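# Hang power strip on two screws by keyhole slots

## Task

Put the power strip's two keyhole slots over the two screws so the strip stays hanging by itself, level, with the narrow end of each slot pointing upward.

## Robot and tools

Robot: two 6-joint arms, left_arm and right_arm, each ending in a parallel two-finger gripper with a wrist camera. Nominal base positions in the scene frame: left_arm (-0.051, +0.349, 0) m, right_arm (-0.026, -0.326, 0) m, each turned slightly about z (quat_wxyz given with the task). A two-camera stand is fixed behind the arms.

Frames. Scene frame: origin at table-top height halfway between the nominal bases, +x forward over the table, +y toward left_arm, +z up. The arm names do not tell you which side of an image they appear on. Each arm reports its gripper pose (end_effector_position in metres, end_effector_quat_wxyz) and Hand target in its own base frame. Fixed cameras and the table use the scene frame. Motion offsets are taken along the current Hand target's own axes: the fingers point along gripper +z and open and close along gripper y. end_effector_position is the point between the pads, roughly 1 cm behind the fingertips.

execute_actions(actions, cameras). actions is a list of actions; each action is a list of up to 15 rows, one row per 1/30 s step; a short action repeats its last row until 15 steps (0.5 s) are done. Each row is one list of 14 numbers, each in [-1, 1]: left_arm dx, dy, dz, rx, ry, rz, opening, then right_arm in the same order. Both arms must always be filled in. dx..rz are an offset, not a pose: scaled so 1.0 = 0.6 m of travel or 180 degrees of turn, along the Hand target's axes, measured from the Hand target as it stood when that action began. Rows inside one action do not add up; each is counted from that start. Separate actions and calls do add up, so sending the same offset twice moves twice as far. rx, ry, rz form one rotation vector. opening is absolute: +1 fully open (0.094 m), -1 shut. Six zeros for an arm re-request its current Hand target; an opening of 0 is a real half-open command, so always repeat the opening you want. cameras: list of names, ["all"], [] for none; default is all only when actions is empty. An empty actions list just returns state and images.

move(target, speed, blend, opening_speed, grip_force, blocking, cameras). target is one 14-number row laid out as above, or a list of up to 15 such rows as waypoints; every row is an offset from the Hand targets at the start of the move, not from the previous waypoint. Paths are straight lines, do not avoid obstacles or the other arm, and are capped at 10 s in total. speed: m/s, 0.002 to 2.9, default 0.25 (turning up to twice that in rad/s); one value or one per waypoint. blend: metres by which corners at intermediate waypoints may be cut; 0 stops at each. opening_speed: rate of the commanded opening, units of the -1..+1 scale per second, at least 0.2; use it to close gently. grip_force: newtons per finger pad, 10 to 50, one value or one per arm, kept until changed; lower forces close slowly. blocking=false returns after about 0.5 s while the move keeps running. The result adds a move: line giving how it ended (done, off_target, moving, held, fault) and any limits (paced means the pose was clipped, held means steps were withheld). Faster moves overshoot and strike harder; aiming far beyond a contact presses harder.

wait(seconds 0 to 10) lets the scene run holding last commands. stop brakes a running move. zoom_image(camera, region [x0, y0, x1, y1] in pixels, top-left origin, at most 504 by 504) enlarges part of that camera's newest image. read_manual gives only licence text. finished_scene(scene) closes the current scene irreversibly; call it only when the strip hangs on its own.

Results: Hand target (the last commanded pose after clipping; next offsets count from it), gripper pose, Joint positions (last number per arm = finger opening in metres), Joint velocities (may read within noise), Joint torques (include the arm's own weight, have fixed offsets, joints 1-3 wrap at ±28 N m), grip_measured (opening on the command scale, reads slightly wide when empty and a few hundredths narrow when squeezing a hard part), grip_effort_nm (gripper motor effort, negative = closing; not pad force), Tool commands, step readings of end_effector_position for action calls, and MOTOR HOT or OVER-TEMPERATURE FAULT warnings. The controller limits each step's orientation change to 40 degrees from the measured one and favours position over orientation. Friction and load can leave a gripper a few centimetres short; another command (even all zeros) retries, or send the remaining distance as an offset.

Cameras (width x height 896x504): cam_head_left, cam_head_right, cam_high, cam_low, cam_left_wrist, cam_right_wrist. Calibrations are approximate; wrist camera images may lag during motion.

Avoid: dropping the strip or letting it fall far, anything leaving the table, hard hits on the screws, wall or table, pressing the two grippers or cameras together (the clearance check does not prevent that), the wrist-camera cable touching things, paths close to an arm's own base, and long holds with outstretched arms that heat the motors. Release only once the slots rest on the screws and the strip is still; a loose object may occasionally get nudged.

Each tool is called in YAML: its name, and indented under it one key for each argument.

## Session

execute_actions:
  actions: []

Scene clock: 0.00 s.
left_arm: end_effector_position=(+0.4437, +0.1242, +0.2851) grip_measured=+1.000 grip_effort_nm=n/a end_effector_quat_wxyz=(+0.730, -0.247, +0.633, -0.081) | right_arm: end_effector_position=(+0.4397, -0.0537, +0.2477) grip_measured=+1.000 grip_effort_nm=n/a end_effector_quat_wxyz=(+0.737, +0.060, +0.668, +0.084)
Joint positions: left_arm=[0.277 1.442 0.73 0.791 0.015 -0.483 0.094] | right_arm=[-0.223 1.5 0.575 1.029 -0.245 0.229 0.094]
Joint velocities: within noise
Joint torques (N m): no reading
Heat: left arm: 28 °C; right arm: 31 °C.
Hand target: left_arm +0.4436, +0.1241, +0.2880; +0.731, -0.246, +0.632, -0.080 | right_arm +0.4396, -0.0537, +0.2564; +0.744, +0.057, +0.660, +0.082
Tool commands: left_gripper/opening=+1.0 right_gripper/opening=+1.0

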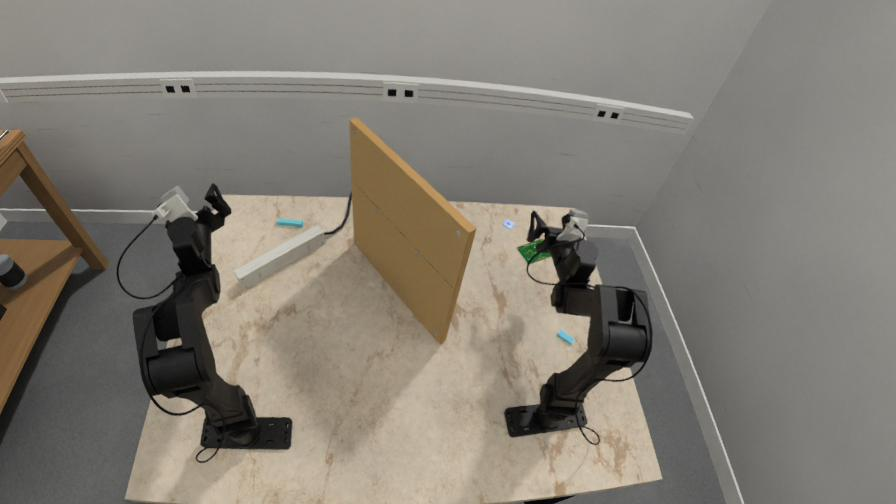

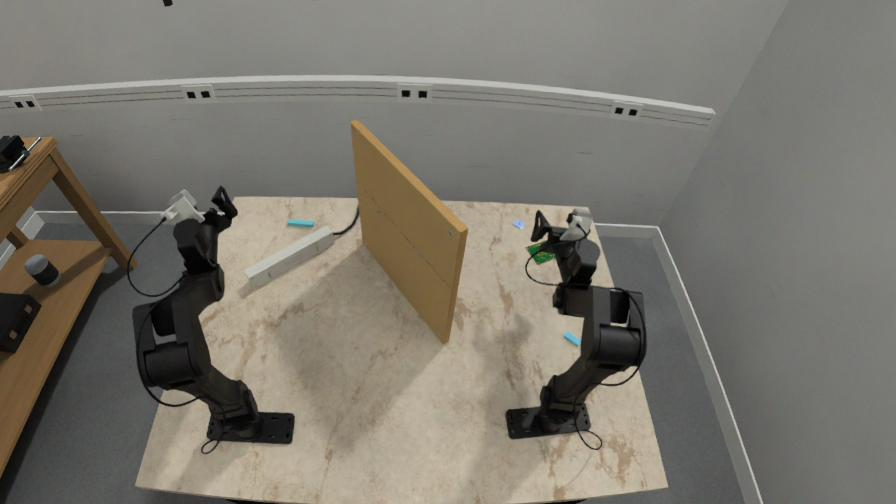

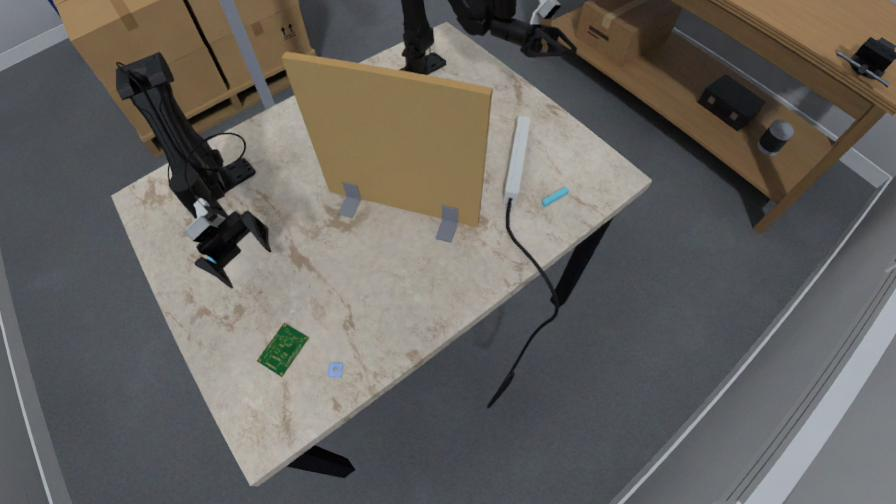

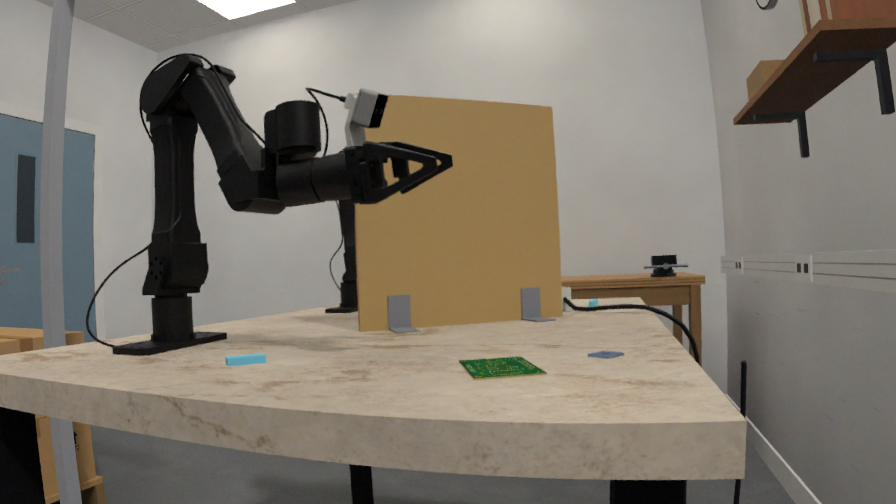

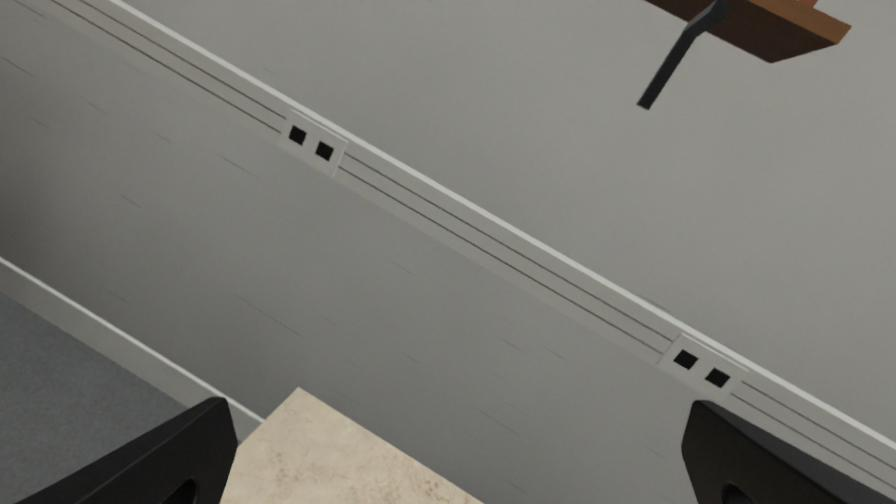

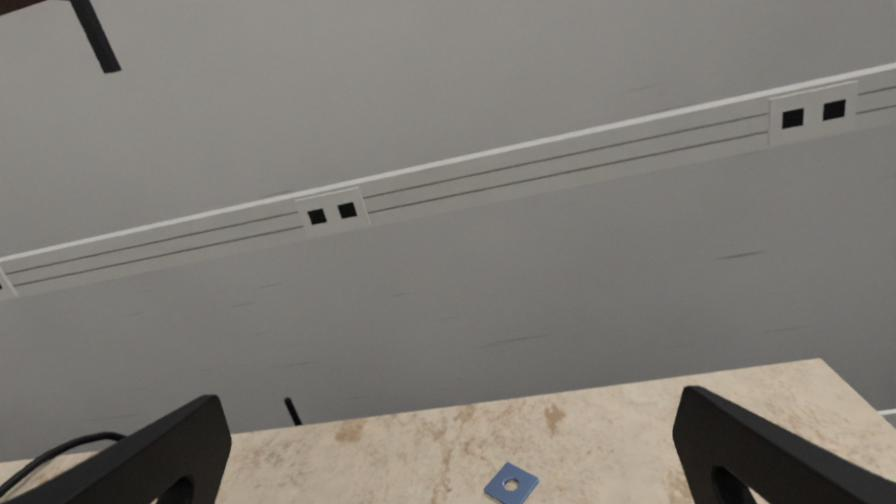

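zoom_image:
  camera: "cam_head_left"
  region: [220, 110, 490, 350]

zoom_image:
  camera: "cam_head_right"
  region: [220, 110, 490, 350]

zoom_image:
  camera: "cam_high"
  region: [440, 80, 600, 240]

Scaled by 1.867 from the camera's 896x504 image, which has a finer 1280x720 frame.

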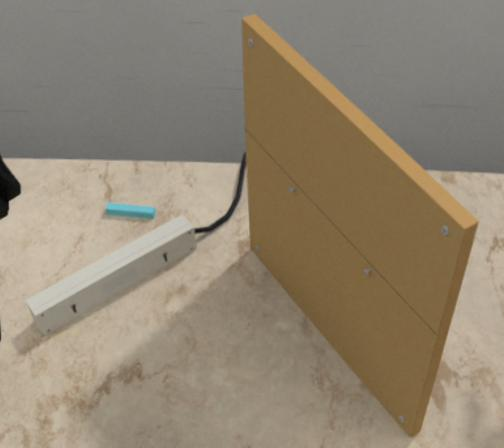

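Scaled by 1.867 from the camera's 896x504 image, which has a finer 1280x720 frame.

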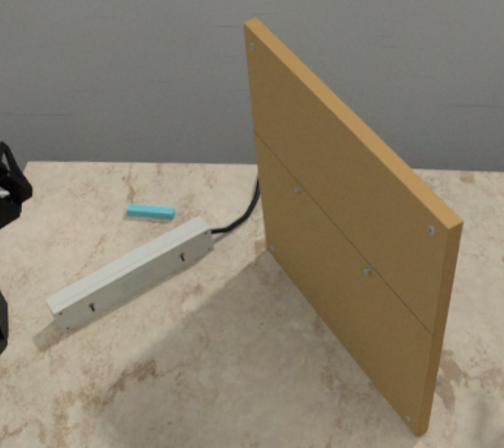

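Scaled by 3.150 from the camera's 896x504 image, which has a finer 1280x720 frame.

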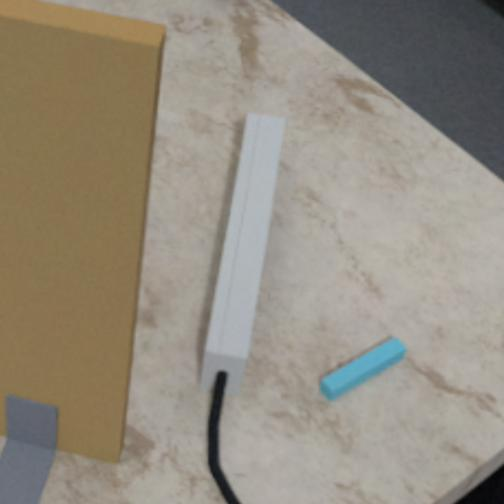

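move:
  target: [0.174,-0.133,-0.258,0.0136,0.2895,0.1725,1,0,0,0,0,0,0,1]
  cameras: ["cam_left_wrist","cam_head_left"]

zoom_image:
  camera: "cam_left_wrist"
  region: [250, 50, 700, 300]

Scene clock: 30.63 s.
left_arm: end_effector_position=(+0.3283, -0.0286, +0.2118) grip_measured=+1.000 grip_effort_nm=0.00 end_effector_quat_wxyz=(+0.378, +0.000, +0.926, -0.002) | right_arm: end_effector_position=(+0.4397, -0.0537, +0.2477) grip_measured=+1.000 grip_effort_nm=-0.01 end_effector_quat_wxyz=(+0.737, +0.060, +0.668, +0.084)
Joint positions: left_arm=[-0.143 1.12 1.018 -0.697 -0.097 -0.104 0.094] | right_arm=[-0.223 1.5 0.575 1.029 -0.245 0.229 0.094]
Joint torques (N m): left_arm=[-0.68 -2.54 10.26 1.37 -0.15 -0.01] | right_arm=[0.14 -6.76 7.95 2.04 -0.01 -0.01]
Heat: left arm: 35 °C; right arm: 33 °C.
Hand target: left_arm +0.3296, -0.0295, +0.2199; +0.382, +0.001, +0.924, +0.000 | right_arm +0.4396, -0.0537, +0.2564; +0.744, +0.057, +0.660, +0.082
Off the commanded pose: left_arm 0.008 m, 1 deg | right_arm 0.009 m, 1 deg.
move: done
camera_calibration:
cam_left_wrist: T_world_to_cam=[[0.0261755, -0.999563, -0.0137666, -0.0341375], [-0.942676, -0.0200981, -0.333102, 0.417221], [0.33268, 0.0216965, -0.94279, 0.178179], [0, 0, 0, 1]] pos_world=[0.334921, -0.0296031, 0.306493]
Images, in order (width x height): cam_head_left 896x504, cam_left_wrist 896x504.

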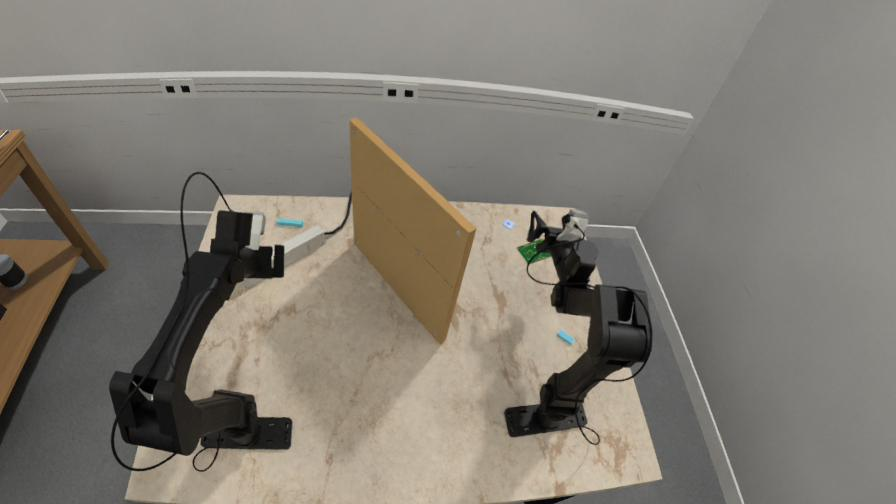

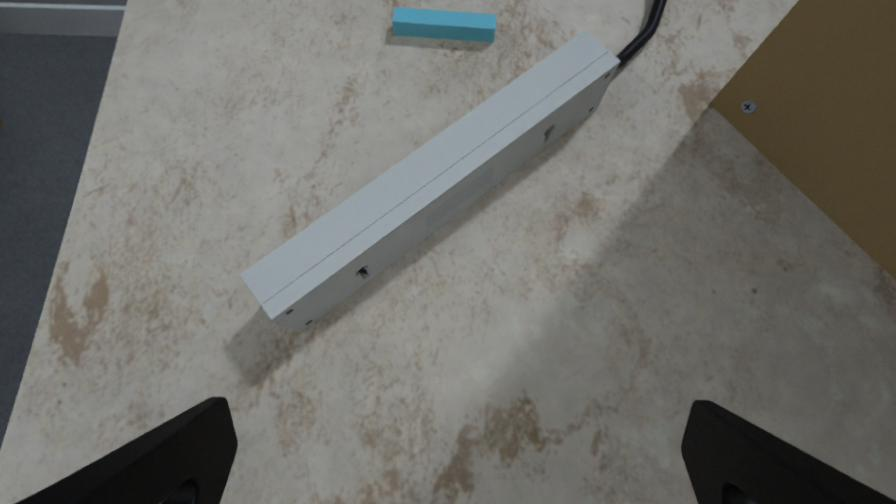

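Scaled by 1.120 from the camera's 896x504 image, which has a finer 1280x720 frame.

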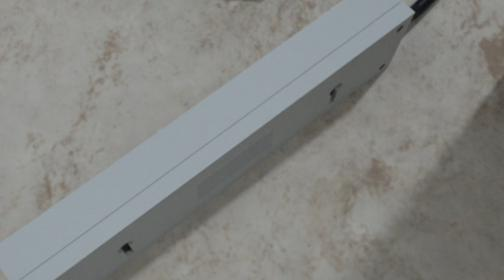

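zoom_image:
  camera: "cam_left_wrist"
  region: [520, 105, 580, 155]

zoom_image:
  camera: "cam_left_wrist"
  region: [335, 250, 395, 300]

Scaled by 8.400 from the camera's 896x504 image, which has a finer 1280x720 frame.

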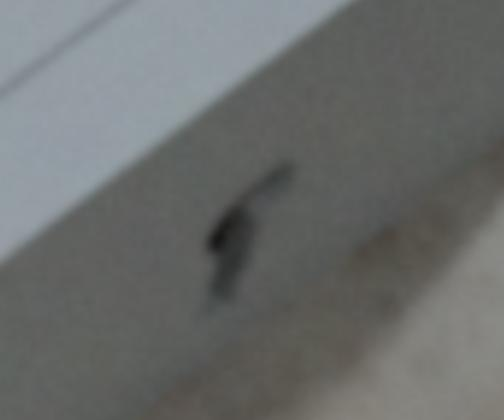

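Scaled by 8.400 from the camera's 896x504 image, which has a finer 1280x720 frame.

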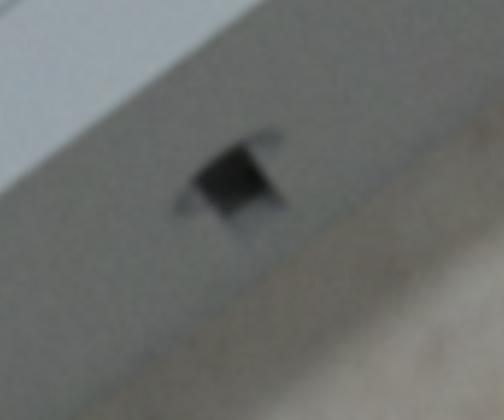

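move:
  target: [-0.0675,0.01,0.303,0.1077,0.2333,0.2613,1,0,0,0,0,0,0,1]
  cameras: ["cam_left_wrist","cam_head_left","cam_high"]

Scene clock: 63.37 s.
left_arm: end_effector_position=(+0.4862, -0.0211, +0.1216) grip_measured=+1.000 grip_effort_nm=0.00 end_effector_quat_wxyz=(+0.051, +0.415, +0.908, +0.020) | right_arm: end_effector_position=(+0.4397, -0.0537, +0.2477) grip_measured=+1.000 grip_effort_nm=-0.01 end_effector_quat_wxyz=(+0.737, +0.060, +0.668, +0.084)
Joint positions: left_arm=[-0.045 2.432 2.514 -1.544 0 0.811 0.094] | right_arm=[-0.223 1.5 0.575 1.029 -0.245 0.229 0.094]
Joint torques (N m): left_arm=[-0.66 -11.15 8.38 0.19 -0.04 0.04] | right_arm=[-0.03 -6.64 7.86 2.06 0.02 -0.01]
Heat: left arm: 34 °C; right arm: 33 °C.
Hand target: left_arm +0.4866, -0.0236, +0.1197; +0.000, +0.421, +0.907, +0.001 | right_arm +0.4396, -0.0537, +0.2564; +0.744, +0.057, +0.660, +0.082
Off the commanded pose: left_arm 0.003 m, 6 deg | right_arm 0.009 m, 1 deg.
joint sent to its limit (left arm) — joint 4 (wrist pitch), lower limit. The joint targets are off in orientation, not in position.
move: off_target (left_arm)
camera_calibration:
cam_left_wrist: T_world_to_cam=[[-0.74267, -0.660677, -0.109307, 0.360473], [-0.650769, 0.673547, 0.350476, 0.325795], [-0.157928, 0.331421, -0.930171, 0.283931], [0, 0, 0, 1]] pos_world=[0.524571, -0.0753825, 0.189323]
Images, in order (width x height): cam_head_left 896x504, cam_high 896x504, cam_left_wrist 896x504.

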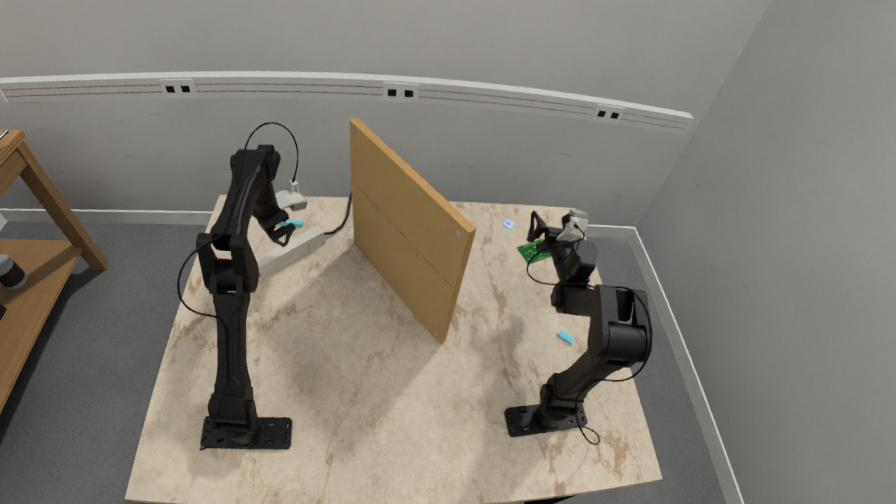

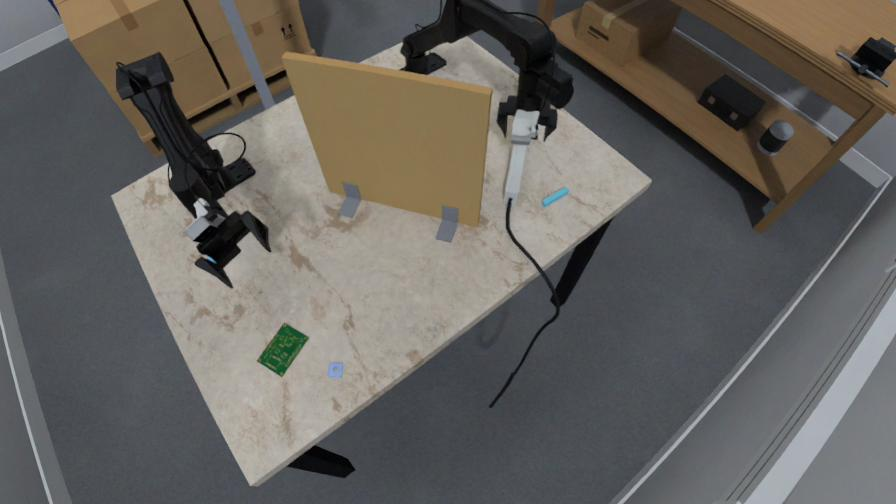

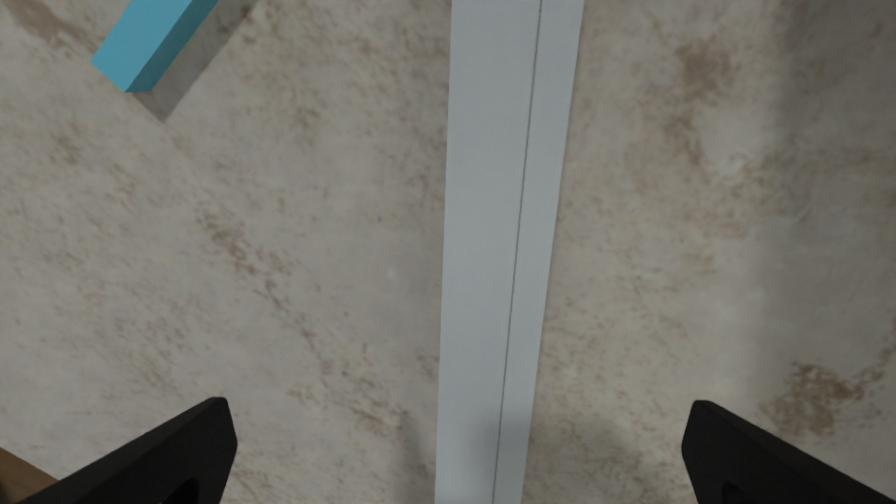

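move:
  target: [0,-0.007,0.13,0,0,0,1,0,0,0,0,0,0,1]
  speed: 0.12
  cameras: ["cam_left_wrist","cam_low"]

Scene clock: 75.93 s.
left_arm: end_effector_position=(+0.4831, -0.0230, +0.0502) grip_measured=+1.000 grip_effort_nm=0.00 end_effector_quat_wxyz=(+0.004, +0.418, +0.909, +0.002) | right_arm: end_effector_position=(+0.4397, -0.0537, +0.2477) grip_measured=+1.000 grip_effort_nm=-0.01 end_effector_quat_wxyz=(+0.737, +0.060, +0.668, +0.084)
Joint positions: left_arm=[-0.05 2.491 2.339 -1.409 -0.001 0.812 0.094] | right_arm=[-0.223 1.5 0.575 1.029 -0.245 0.229 0.094]
Joint torques (N m): left_arm=[-0.73 -11.75 6.06 0.25 -0.04 -0.01] | right_arm=[-0.13 -6.72 7.86 2.06 0.02 0.02]
Heat: left arm: 32 °C; right arm: 34 °C.
Hand target: left_arm +0.4835, -0.0261, +0.0417; +0.000, +0.420, +0.907, +0.001 | right_arm +0.4396, -0.0537, +0.2564; +0.744, +0.057, +0.660, +0.082
Off the commanded pose: left_arm 0.009 m, 1 deg | right_arm 0.009 m, 1 deg.
move: done
camera_calibration:
cam_left_wrist: T_world_to_cam=[[-0.753315, -0.656528, -0.0385705, 0.350832], [-0.609232, 0.674554, 0.416909, 0.32672], [-0.247695, 0.337562, -0.908129, 0.260091], [0, 0, 0, 1]] pos_world=[0.527759, -0.0778559, 0.113516]
Images, in order (width x height): cam_low 896x504, cam_left_wrist 896x504.

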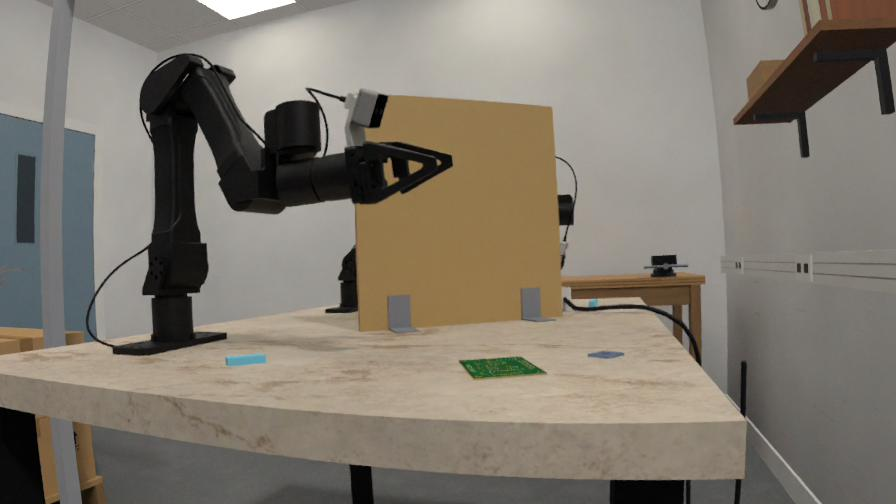

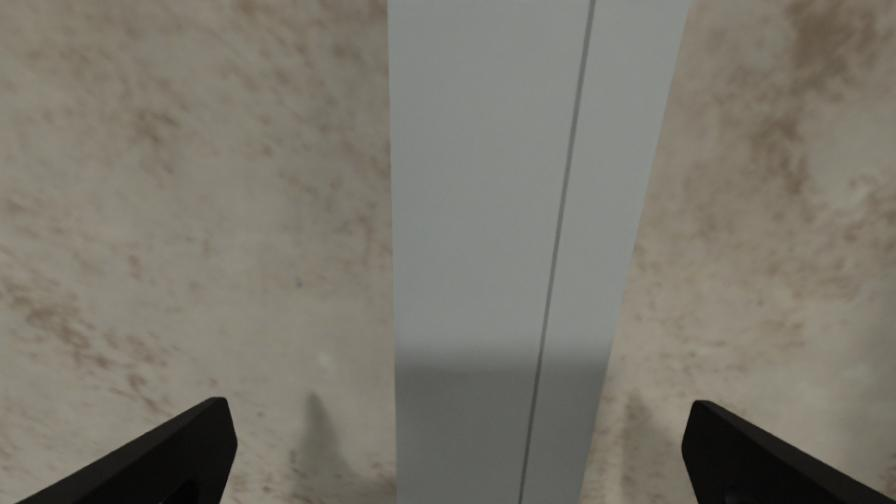

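move:
  target:
    - [0,-0.009,0.02,0,0,-0.014,1,0,0,0,0,0,0,1]
    - [0,-0.009,0.02,0,0,-0.014,-0.6,0,0,0,0,0,0,1]
  speed: 0.1
  opening_speed: 0.6
  cameras: ["cam_left_wrist"]

Scene clock: 84.20 s.
left_arm: end_effector_position=(+0.4802, -0.0261, +0.0279) grip_measured=-0.293 grip_effort_nm=-1.03 end_effector_quat_wxyz=(-0.003, +0.400, +0.916, +0.002) | right_arm: end_effector_position=(+0.4397, -0.0537, +0.2477) grip_measured=+1.000 grip_effort_nm=-0.01 end_effector_quat_wxyz=(+0.737, +0.060, +0.668, +0.084)
Joint positions: left_arm=[-0.059 2.491 2.251 -1.335 -0.006 0.765 0.033] | right_arm=[-0.223 1.5 0.575 1.029 -0.245 0.229 0.094]
Joint torques (N m): left_arm=[-0.62 -14 5.44 0.18 0.01 -0.06] | right_arm=[-0.06 -6.69 7.91 2.08 0 -0.03]
Heat: left arm: 34 °C; right arm: 34 °C.
Hand target: left_arm +0.4794, -0.0295, +0.0298; +0.000, +0.400, +0.916, +0.001 | right_arm +0.4396, -0.0537, +0.2564; +0.744, +0.057, +0.660, +0.082
Off the commanded pose: left_arm 0.004 m, 0 deg | right_arm 0.009 m, 1 deg.
move: done
camera_calibration:
cam_left_wrist: T_world_to_cam=[[-0.7282, -0.684609, -0.0321699, 0.332804], [-0.628561, 0.648401, 0.429519, 0.344765], [-0.273194, 0.332997, -0.902484, 0.252121], [0, 0, 0, 1]] pos_world=[0.527932, -0.0796609, 0.0901584]
Images, in order (width x height): cam_left_wrist 896x504.

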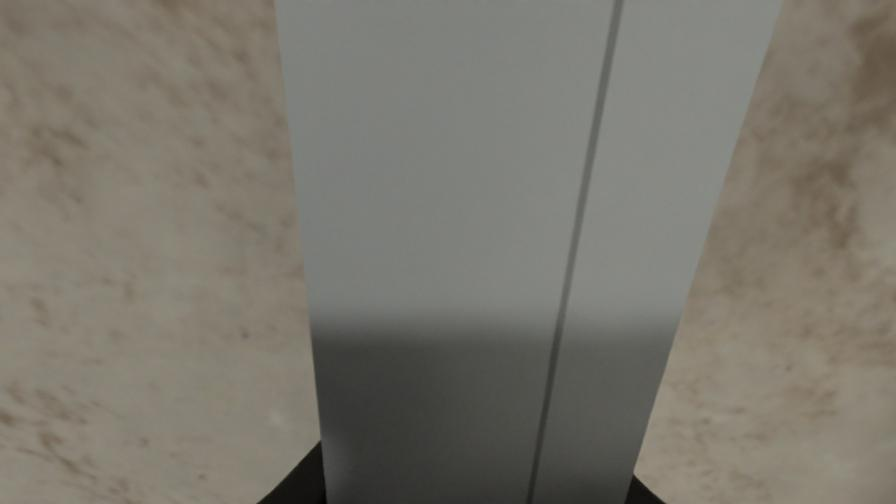

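move:
  target:
    - [0,0,-0.1,0,0,0,-0.6,0,0,0,0,0,0,1]
    - [0,0,-0.1,-0.333,0,0,-0.6,0,0,0,0,0,0,1]
  speed: 0.2
  cameras: ["cam_left_wrist","cam_head_left","cam_low","cam_high"]

Scene clock: 91.27 s.
left_arm: end_effector_position=(+0.4729, -0.0308, +0.0634) grip_measured=-0.295 grip_effort_nm=-1.03 end_effector_quat_wxyz=(+0.167, +0.375, +0.799, +0.440) | right_arm: end_effector_position=(+0.4397, -0.0537, +0.2477) grip_measured=+1.000 grip_effort_nm=-0.01 end_effector_quat_wxyz=(+0.737, +0.060, +0.668, +0.084)
Joint positions: left_arm=[-0.356 2.029 1.236 -0.205 -0.847 0.786 0.033] | right_arm=[-0.223 1.5 0.575 1.029 -0.245 0.229 0.094]
Joint torques (N m): left_arm=[-0.4 -13.55 6.27 1.54 -0.77 -0.04] | right_arm=[-0.03 -6.79 7.91 2.05 -0.01 -0.02]
Heat: left arm: 35 °C; right arm: 34 °C.
Hand target: left_arm +0.4792, -0.0297, +0.0896; +0.200, +0.347, +0.793, +0.459 | right_arm +0.4396, -0.0537, +0.2564; +0.744, +0.057, +0.660, +0.082
Off the commanded pose: left_arm 0.027 m, 5 deg | right_arm 0.009 m, 1 deg.
move: off_target (left_arm)
camera_calibration:
cam_left_wrist: T_world_to_cam=[[-0.428199, -0.31892, -0.845539, 0.246375], [-0.861748, 0.425825, 0.275796, 0.441025], [0.272095, 0.846737, -0.457167, 0.0134569], [0, 0, 0, 1]] pos_world=[0.481889, -0.12062, 0.0928386]
Images, in order (width x height): cam_head_left 896x504, cam_high 896x504, cam_low 896x504, cam_left_wrist 896x504.

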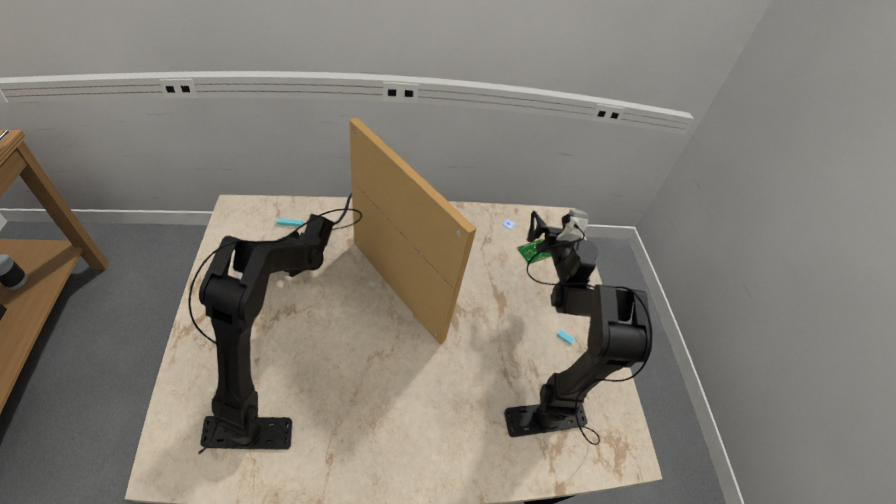

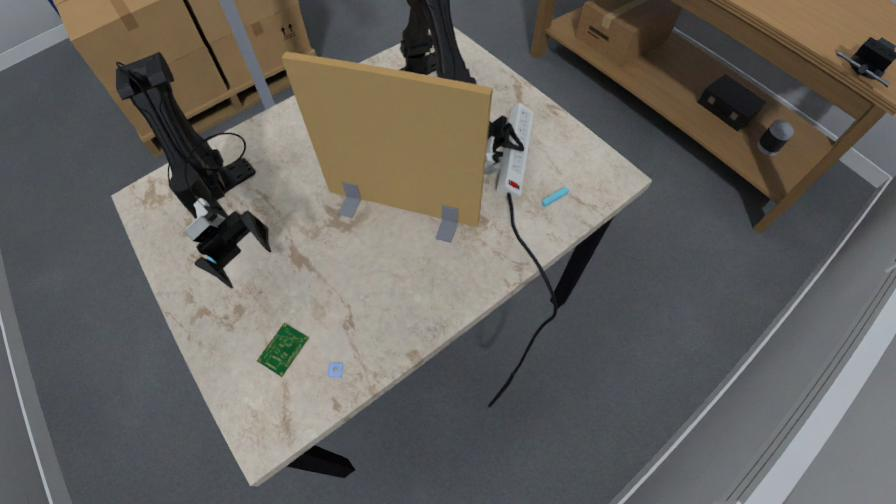

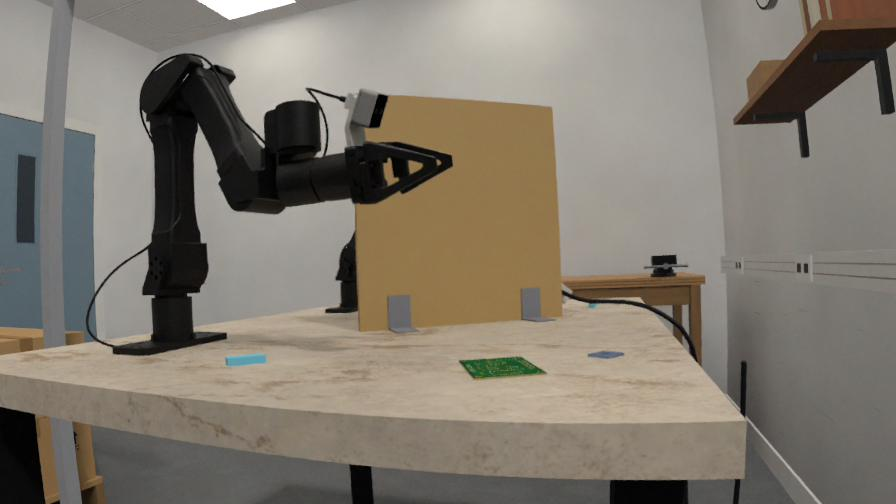

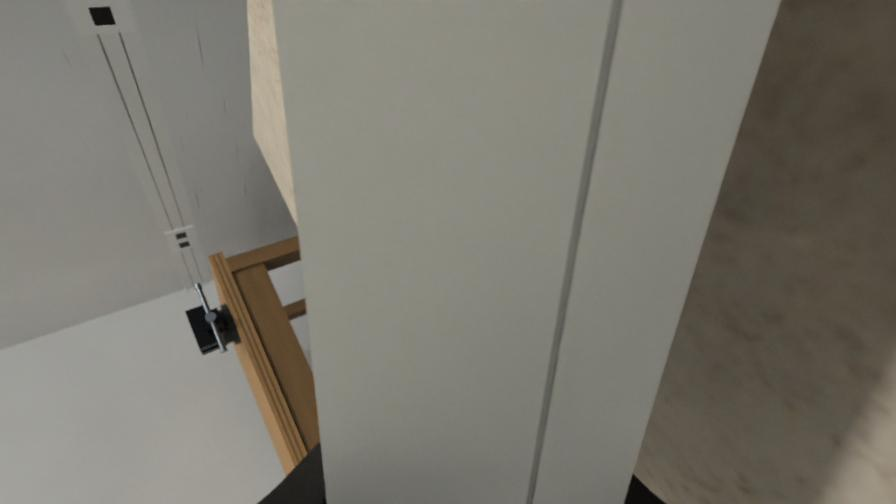

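move:
  target: [0,-0.032,0.019,-0.08,0,0,-0.6,0,0,0,0,0,0,1]
  speed: 0.1
  cameras: ["cam_left_wrist"]

Scene clock: 99.73 s.
left_arm: end_effector_position=(+0.4784, -0.0294, +0.0611) grip_measured=-0.295 grip_effort_nm=-1.03 end_effector_quat_wxyz=(+0.226, +0.343, +0.732, +0.543) | right_arm: end_effector_position=(+0.4397, -0.0537, +0.2477) grip_measured=+1.000 grip_effort_nm=-0.01 end_effector_quat_wxyz=(+0.737, +0.060, +0.668, +0.084)
Joint positions: left_arm=[-0.394 2.105 1.033 0.422 -1.038 1.035 0.033] | right_arm=[-0.223 1.5 0.575 1.029 -0.245 0.229 0.094]
Joint torques (N m): left_arm=[-0.65 -9.21 5.56 2 -0.65 -0.08] | right_arm=[-0.02 -6.83 7.86 2.05 0.03 0.04]
Heat: left arm: 35 °C; right arm: 34 °C.
Hand target: left_arm +0.4795, -0.0295, +0.0673; +0.242, +0.319, +0.730, +0.554 | right_arm +0.4396, -0.0537, +0.2564; +0.744, +0.057, +0.660, +0.082
Off the commanded pose: left_arm 0.006 m, 4 deg | right_arm 0.009 m, 1 deg.
move: off_target (left_arm)
camera_calibration:
cam_left_wrist: T_world_to_cam=[[-0.23049, -0.159883, -0.95985, 0.16419], [-0.902522, 0.403881, 0.149449, 0.472329], [0.363771, 0.900732, -0.237389, -0.0459413], [0, 0, 0, 1]] pos_world=[0.480844, -0.123133, 0.0761028]
Images, in order (width x height): cam_left_wrist 896x504.

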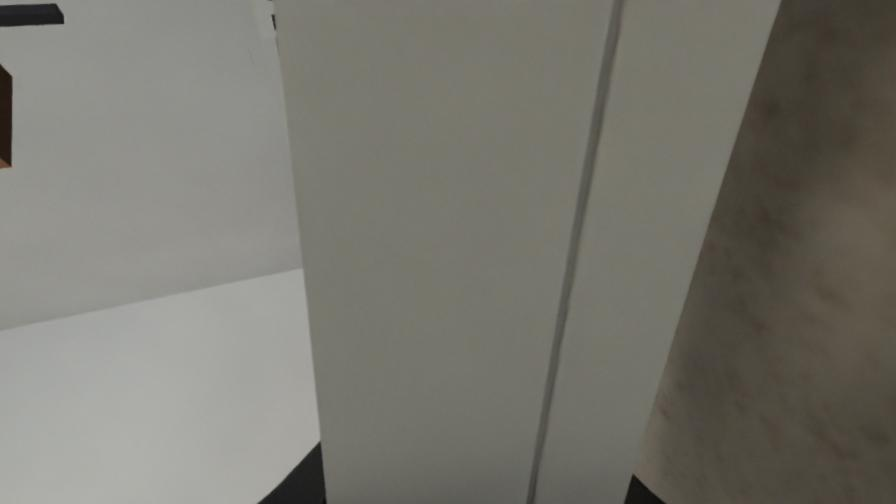

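move:
  target: [0,-0.042,0.0155,0,0,0,-0.6,0,0,0,0,0,0,1]
  speed: 0.06
  cameras: ["cam_left_wrist","cam_high","cam_head_left"]

zoom_image:
  camera: "cam_high"
  region: [440, 80, 600, 240]

Scene clock: 104.47 s.
left_arm: end_effector_position=(+0.4824, -0.0305, +0.0402) grip_measured=-0.295 grip_effort_nm=-1.03 end_effector_quat_wxyz=(+0.239, +0.331, +0.732, +0.546) | right_arm: end_effector_position=(+0.4397, -0.0537, +0.2477) grip_measured=+1.000 grip_effort_nm=-0.01 end_effector_quat_wxyz=(+0.737, +0.060, +0.668, +0.084)
Joint positions: left_arm=[-0.394 2.189 1.028 0.547 -1.044 1.036 0.033] | right_arm=[-0.223 1.5 0.575 1.029 -0.245 0.229 0.094]
Joint torques (N m): left_arm=[-0.14 -9.24 4.86 1.83 -0.55 -0.01] | right_arm=[0.09 -6.54 7.87 2.04 -0.02 0]
Heat: left arm: 35 °C; right arm: 34 °C.
Hand target: left_arm +0.4811, -0.0280, +0.0406; +0.242, +0.319, +0.730, +0.554 | right_arm +0.4396, -0.0537, +0.2564; +0.744, +0.057, +0.660, +0.082
Off the commanded pose: left_arm 0.003 m, 2 deg | right_arm 0.009 m, 1 deg.
move: done
camera_calibration:
cam_left_wrist: T_world_to_cam=[[-0.196804, -0.170139, -0.965568, 0.128633], [-0.908843, 0.401098, 0.114566, 0.483945], [0.367795, 0.900096, -0.233567, -0.0535087], [0, 0, 0, 1]] pos_world=[0.484826, -0.124061, 0.0562625]
Images, in order (width x height): cam_head_left 896x504, cam_high 896x504, cam_left_wrist 896x504.

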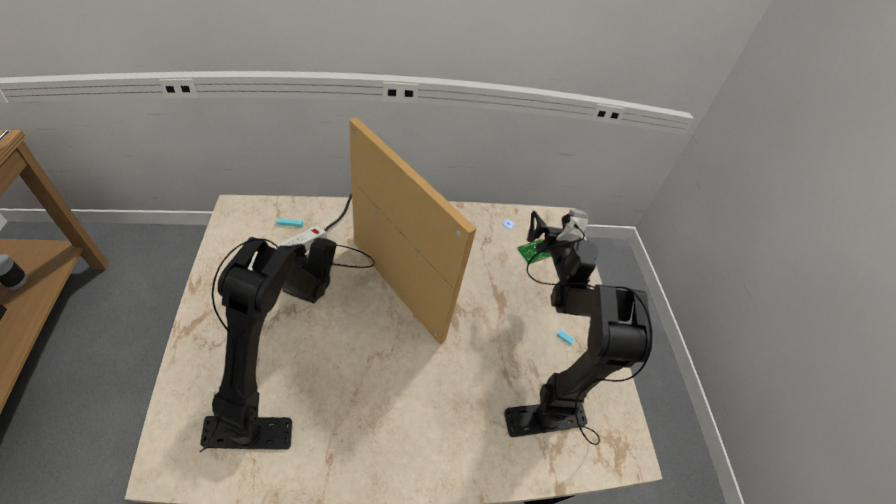

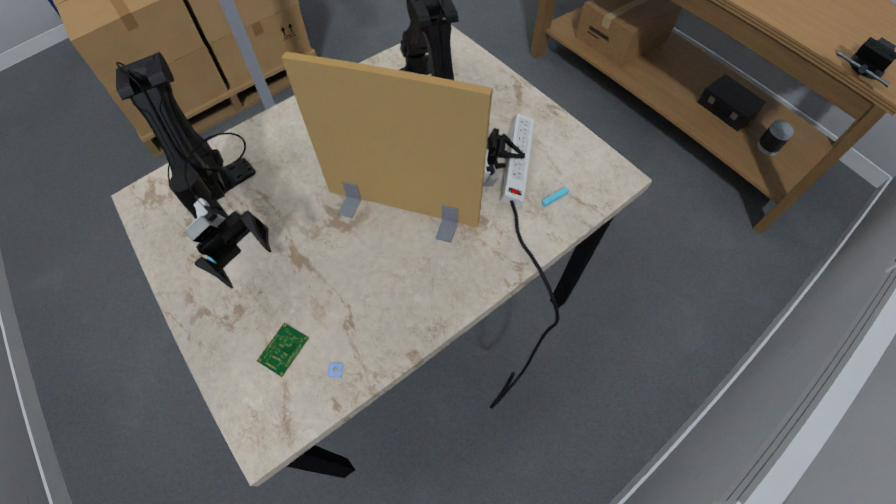

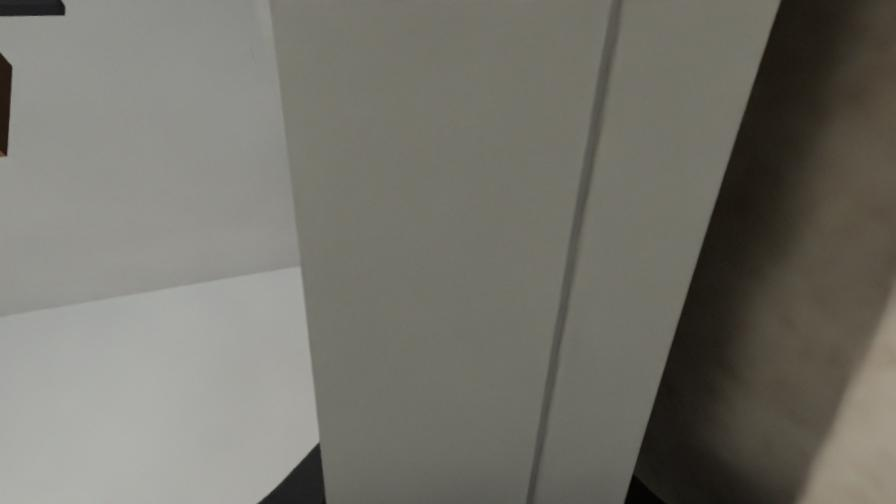

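Scaled by 3.150 from the camera's 896x504 image, which has a finer 1280x720 frame.

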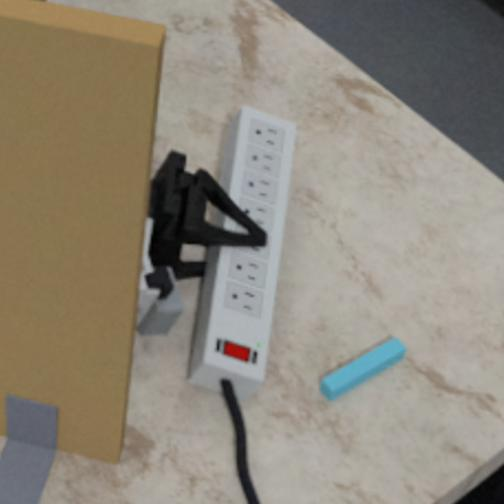

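move:
  target: [0,-0.019,0.007,0,0,0,-0.6,0,0,0,0,0,0,1]
  speed: 0.04

Scene clock: 106.60 s.
left_arm: end_effector_position=(+0.4851, -0.0311, +0.0344) grip_measured=-0.296 grip_effort_nm=-1.03 end_effector_quat_wxyz=(+0.252, +0.319, +0.731, +0.548) | right_arm: end_effector_position=(+0.4397, -0.0537, +0.2477) grip_measured=+1.000 grip_effort_nm=-0.01 end_effector_quat_wxyz=(+0.737, +0.060, +0.668, +0.084)
Joint positions: left_arm=[-0.394 2.224 1.028 0.617 -1.05 1.036 0.033] | right_arm=[-0.223 1.5 0.575 1.029 -0.245 0.229 0.094]
Joint torques (N m): left_arm=[0.13 -8.9 4.68 1.61 -0.46 0.07] | right_arm=[-0.06 -6.72 7.71 2.04 0.01 -0.02]
Heat: left arm: 35 °C; right arm: 34 °C.
Hand target: left_arm +0.4818, -0.0273, +0.0284; +0.242, +0.319, +0.730, +0.554 | right_arm +0.4396, -0.0537, +0.2564; +0.744, +0.057, +0.660, +0.082
Off the commanded pose: left_arm 0.008 m, 1 deg | right_arm 0.009 m, 1 deg.
move: done

move:
  target:
    - [0,0.008,0,0,0,0,-0.1,0,0,0,0,0,0,1]
    - [0,-0.026,-0.092,0,0,0,-0.05,0,0,0,0,0,0,1]
  speed: 0.08
  opening_speed: 0.3
  cameras: ["cam_left_wrist","cam_high"]

zoom_image:
  camera: "cam_high"
  region: [440, 80, 600, 240]

Scene clock: 116.07 s.
left_arm: end_effector_position=(+0.4474, -0.0672, +0.0346) grip_measured=-0.052 grip_effort_nm=0.10 end_effector_quat_wxyz=(+0.259, +0.304, +0.729, +0.556) | right_arm: end_effector_position=(+0.4397, -0.0537, +0.2477) grip_measured=+1.000 grip_effort_nm=-0.01 end_effector_quat_wxyz=(+0.737, +0.060, +0.668, +0.084)
Joint positions: left_arm=[-0.529 2.189 0.975 0.503 -1.18 0.858 0.045] | right_arm=[-0.223 1.5 0.575 1.029 -0.245 0.229 0.094]
Joint torques (N m): left_arm=[-0.72 -10.4 3.84 0.78 -0.34 -0.15] | right_arm=[-0.1 -6.63 7.97 2.06 -0.01 -0.06]
Heat: left arm: 35 °C; right arm: 35 °C.
Hand target: left_arm +0.4397, -0.0663, +0.0283; +0.242, +0.319, +0.730, +0.554 | right_arm +0.4396, -0.0537, +0.2564; +0.744, +0.057, +0.660, +0.082
Off the commanded pose: left_arm 0.010 m, 3 deg | right_arm 0.009 m, 1 deg.
move: off_target (left_arm); target 2's new opening was sent with left_arm's hand 0.010 m and 3 deg from that target
camera_calibration:
cam_left_wrist: T_world_to_cam=[[-0.128472, -0.18239, -0.974797, 0.0790047], [-0.922337, 0.383155, 0.0498681, 0.474525], [0.364403, 0.905498, -0.21745, -0.00752283], [0, 0, 0, 1]] pos_world=[0.450563, -0.160595, 0.051714]
Images, in order (width x height): cam_high 896x504, cam_left_wrist 896x504.

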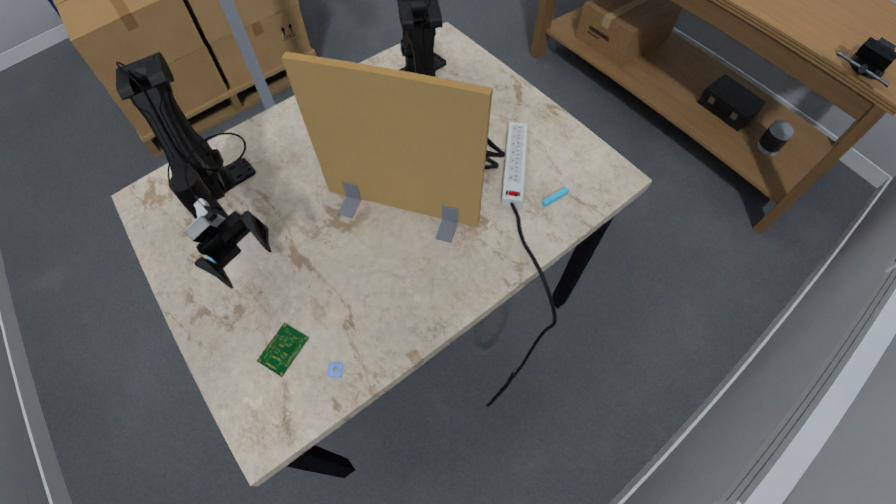

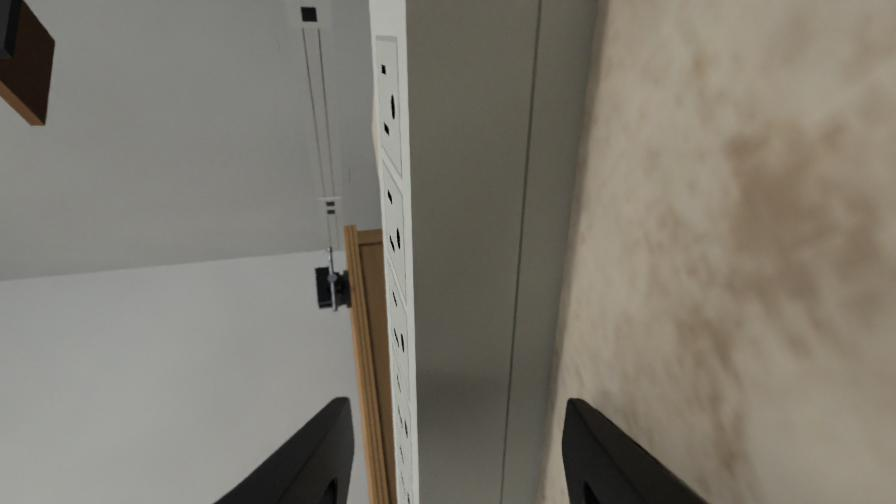

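Scaled by 3.150 from the camera's 896x504 image, which has a finer 1280x720 frame.

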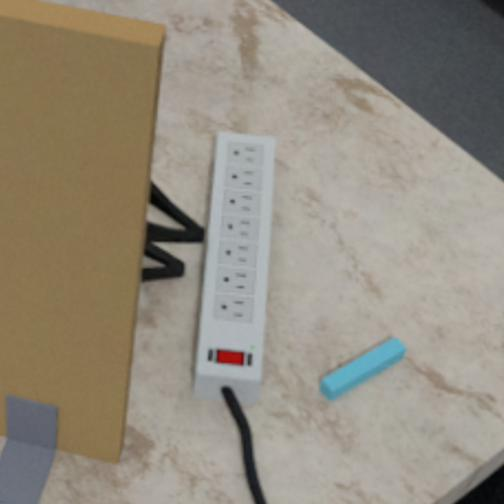

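move:
  target:
    - [0,0.083,-0.075,0,0,0,-0.05,0,0,0,0,0,0,1]
    - [-0.01,0.2,0.024,0.413,0,0,0.9,0,0,0,0,0,0,1]
  blend: [0.03,0]
  cameras: ["cam_left_wrist"]

Scene clock: 125.23 s.
left_arm: end_effector_position=(+0.4770, -0.0375, +0.1438) grip_measured=+0.898 grip_effort_nm=0.10 end_effector_quat_wxyz=(+0.064, +0.397, +0.915, +0.028) | right_arm: end_effector_position=(+0.4397, -0.0537, +0.2477) grip_measured=+1.000 grip_effort_nm=-0.01 end_effector_quat_wxyz=(+0.737, +0.060, +0.668, +0.084)
Joint positions: left_arm=[-0.085 2.359 2.471 -1.544 -0.013 0.735 0.089] | right_arm=[-0.223 1.5 0.575 1.029 -0.245 0.229 0.094]
Joint torques (N m): left_arm=[-0.1 -10.33 8.29 0.27 0.07 0.04] | right_arm=[-0.01 -6.71 7.72 2.04 0.04 0.01]
Heat: left arm: 35 °C; right arm: 35 °C.
Hand target: left_arm +0.4777, -0.0395, +0.1399; +0.000, +0.400, +0.916, +0.001 | right_arm +0.4396, -0.0537, +0.2564; +0.744, +0.057, +0.660, +0.082
Off the commanded pose: left_arm 0.004 m, 8 deg | right_arm 0.009 m, 1 deg.
joint sent to its limit (left arm) — joint 4 (wrist pitch), lower limit. The joint targets are off in orientation, not in position.
move: off_target (left_arm); target 2's new opening was sent with left_arm's hand 0.004 m and 8 deg from that target
camera_calibration:
cam_left_wrist: T_world_to_cam=[[-0.713638, -0.687888, -0.132406, 0.333679], [-0.685988, 0.647949, 0.331032, 0.341758], [-0.141921, 0.327066, -0.934284, 0.301397], [0, 0, 0, 1]] pos_world=[0.515342, -0.0904843, 0.212638]
Images, in order (width x height): cam_left_wrist 896x504.

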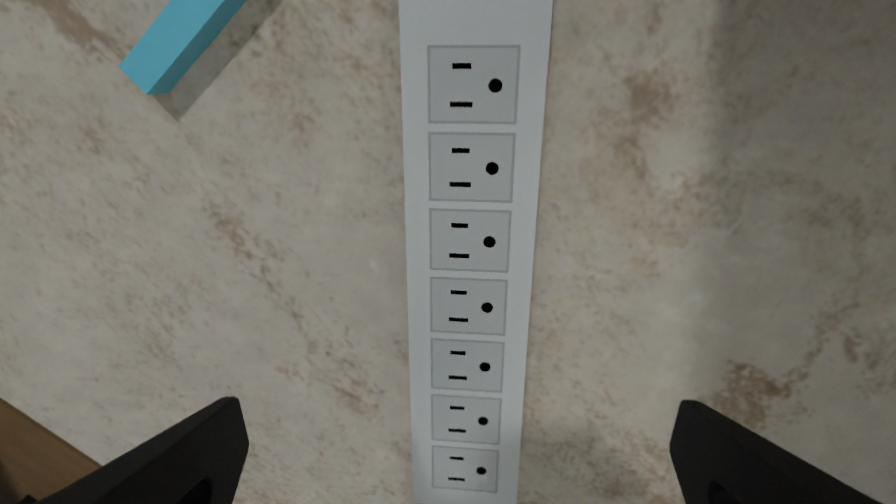

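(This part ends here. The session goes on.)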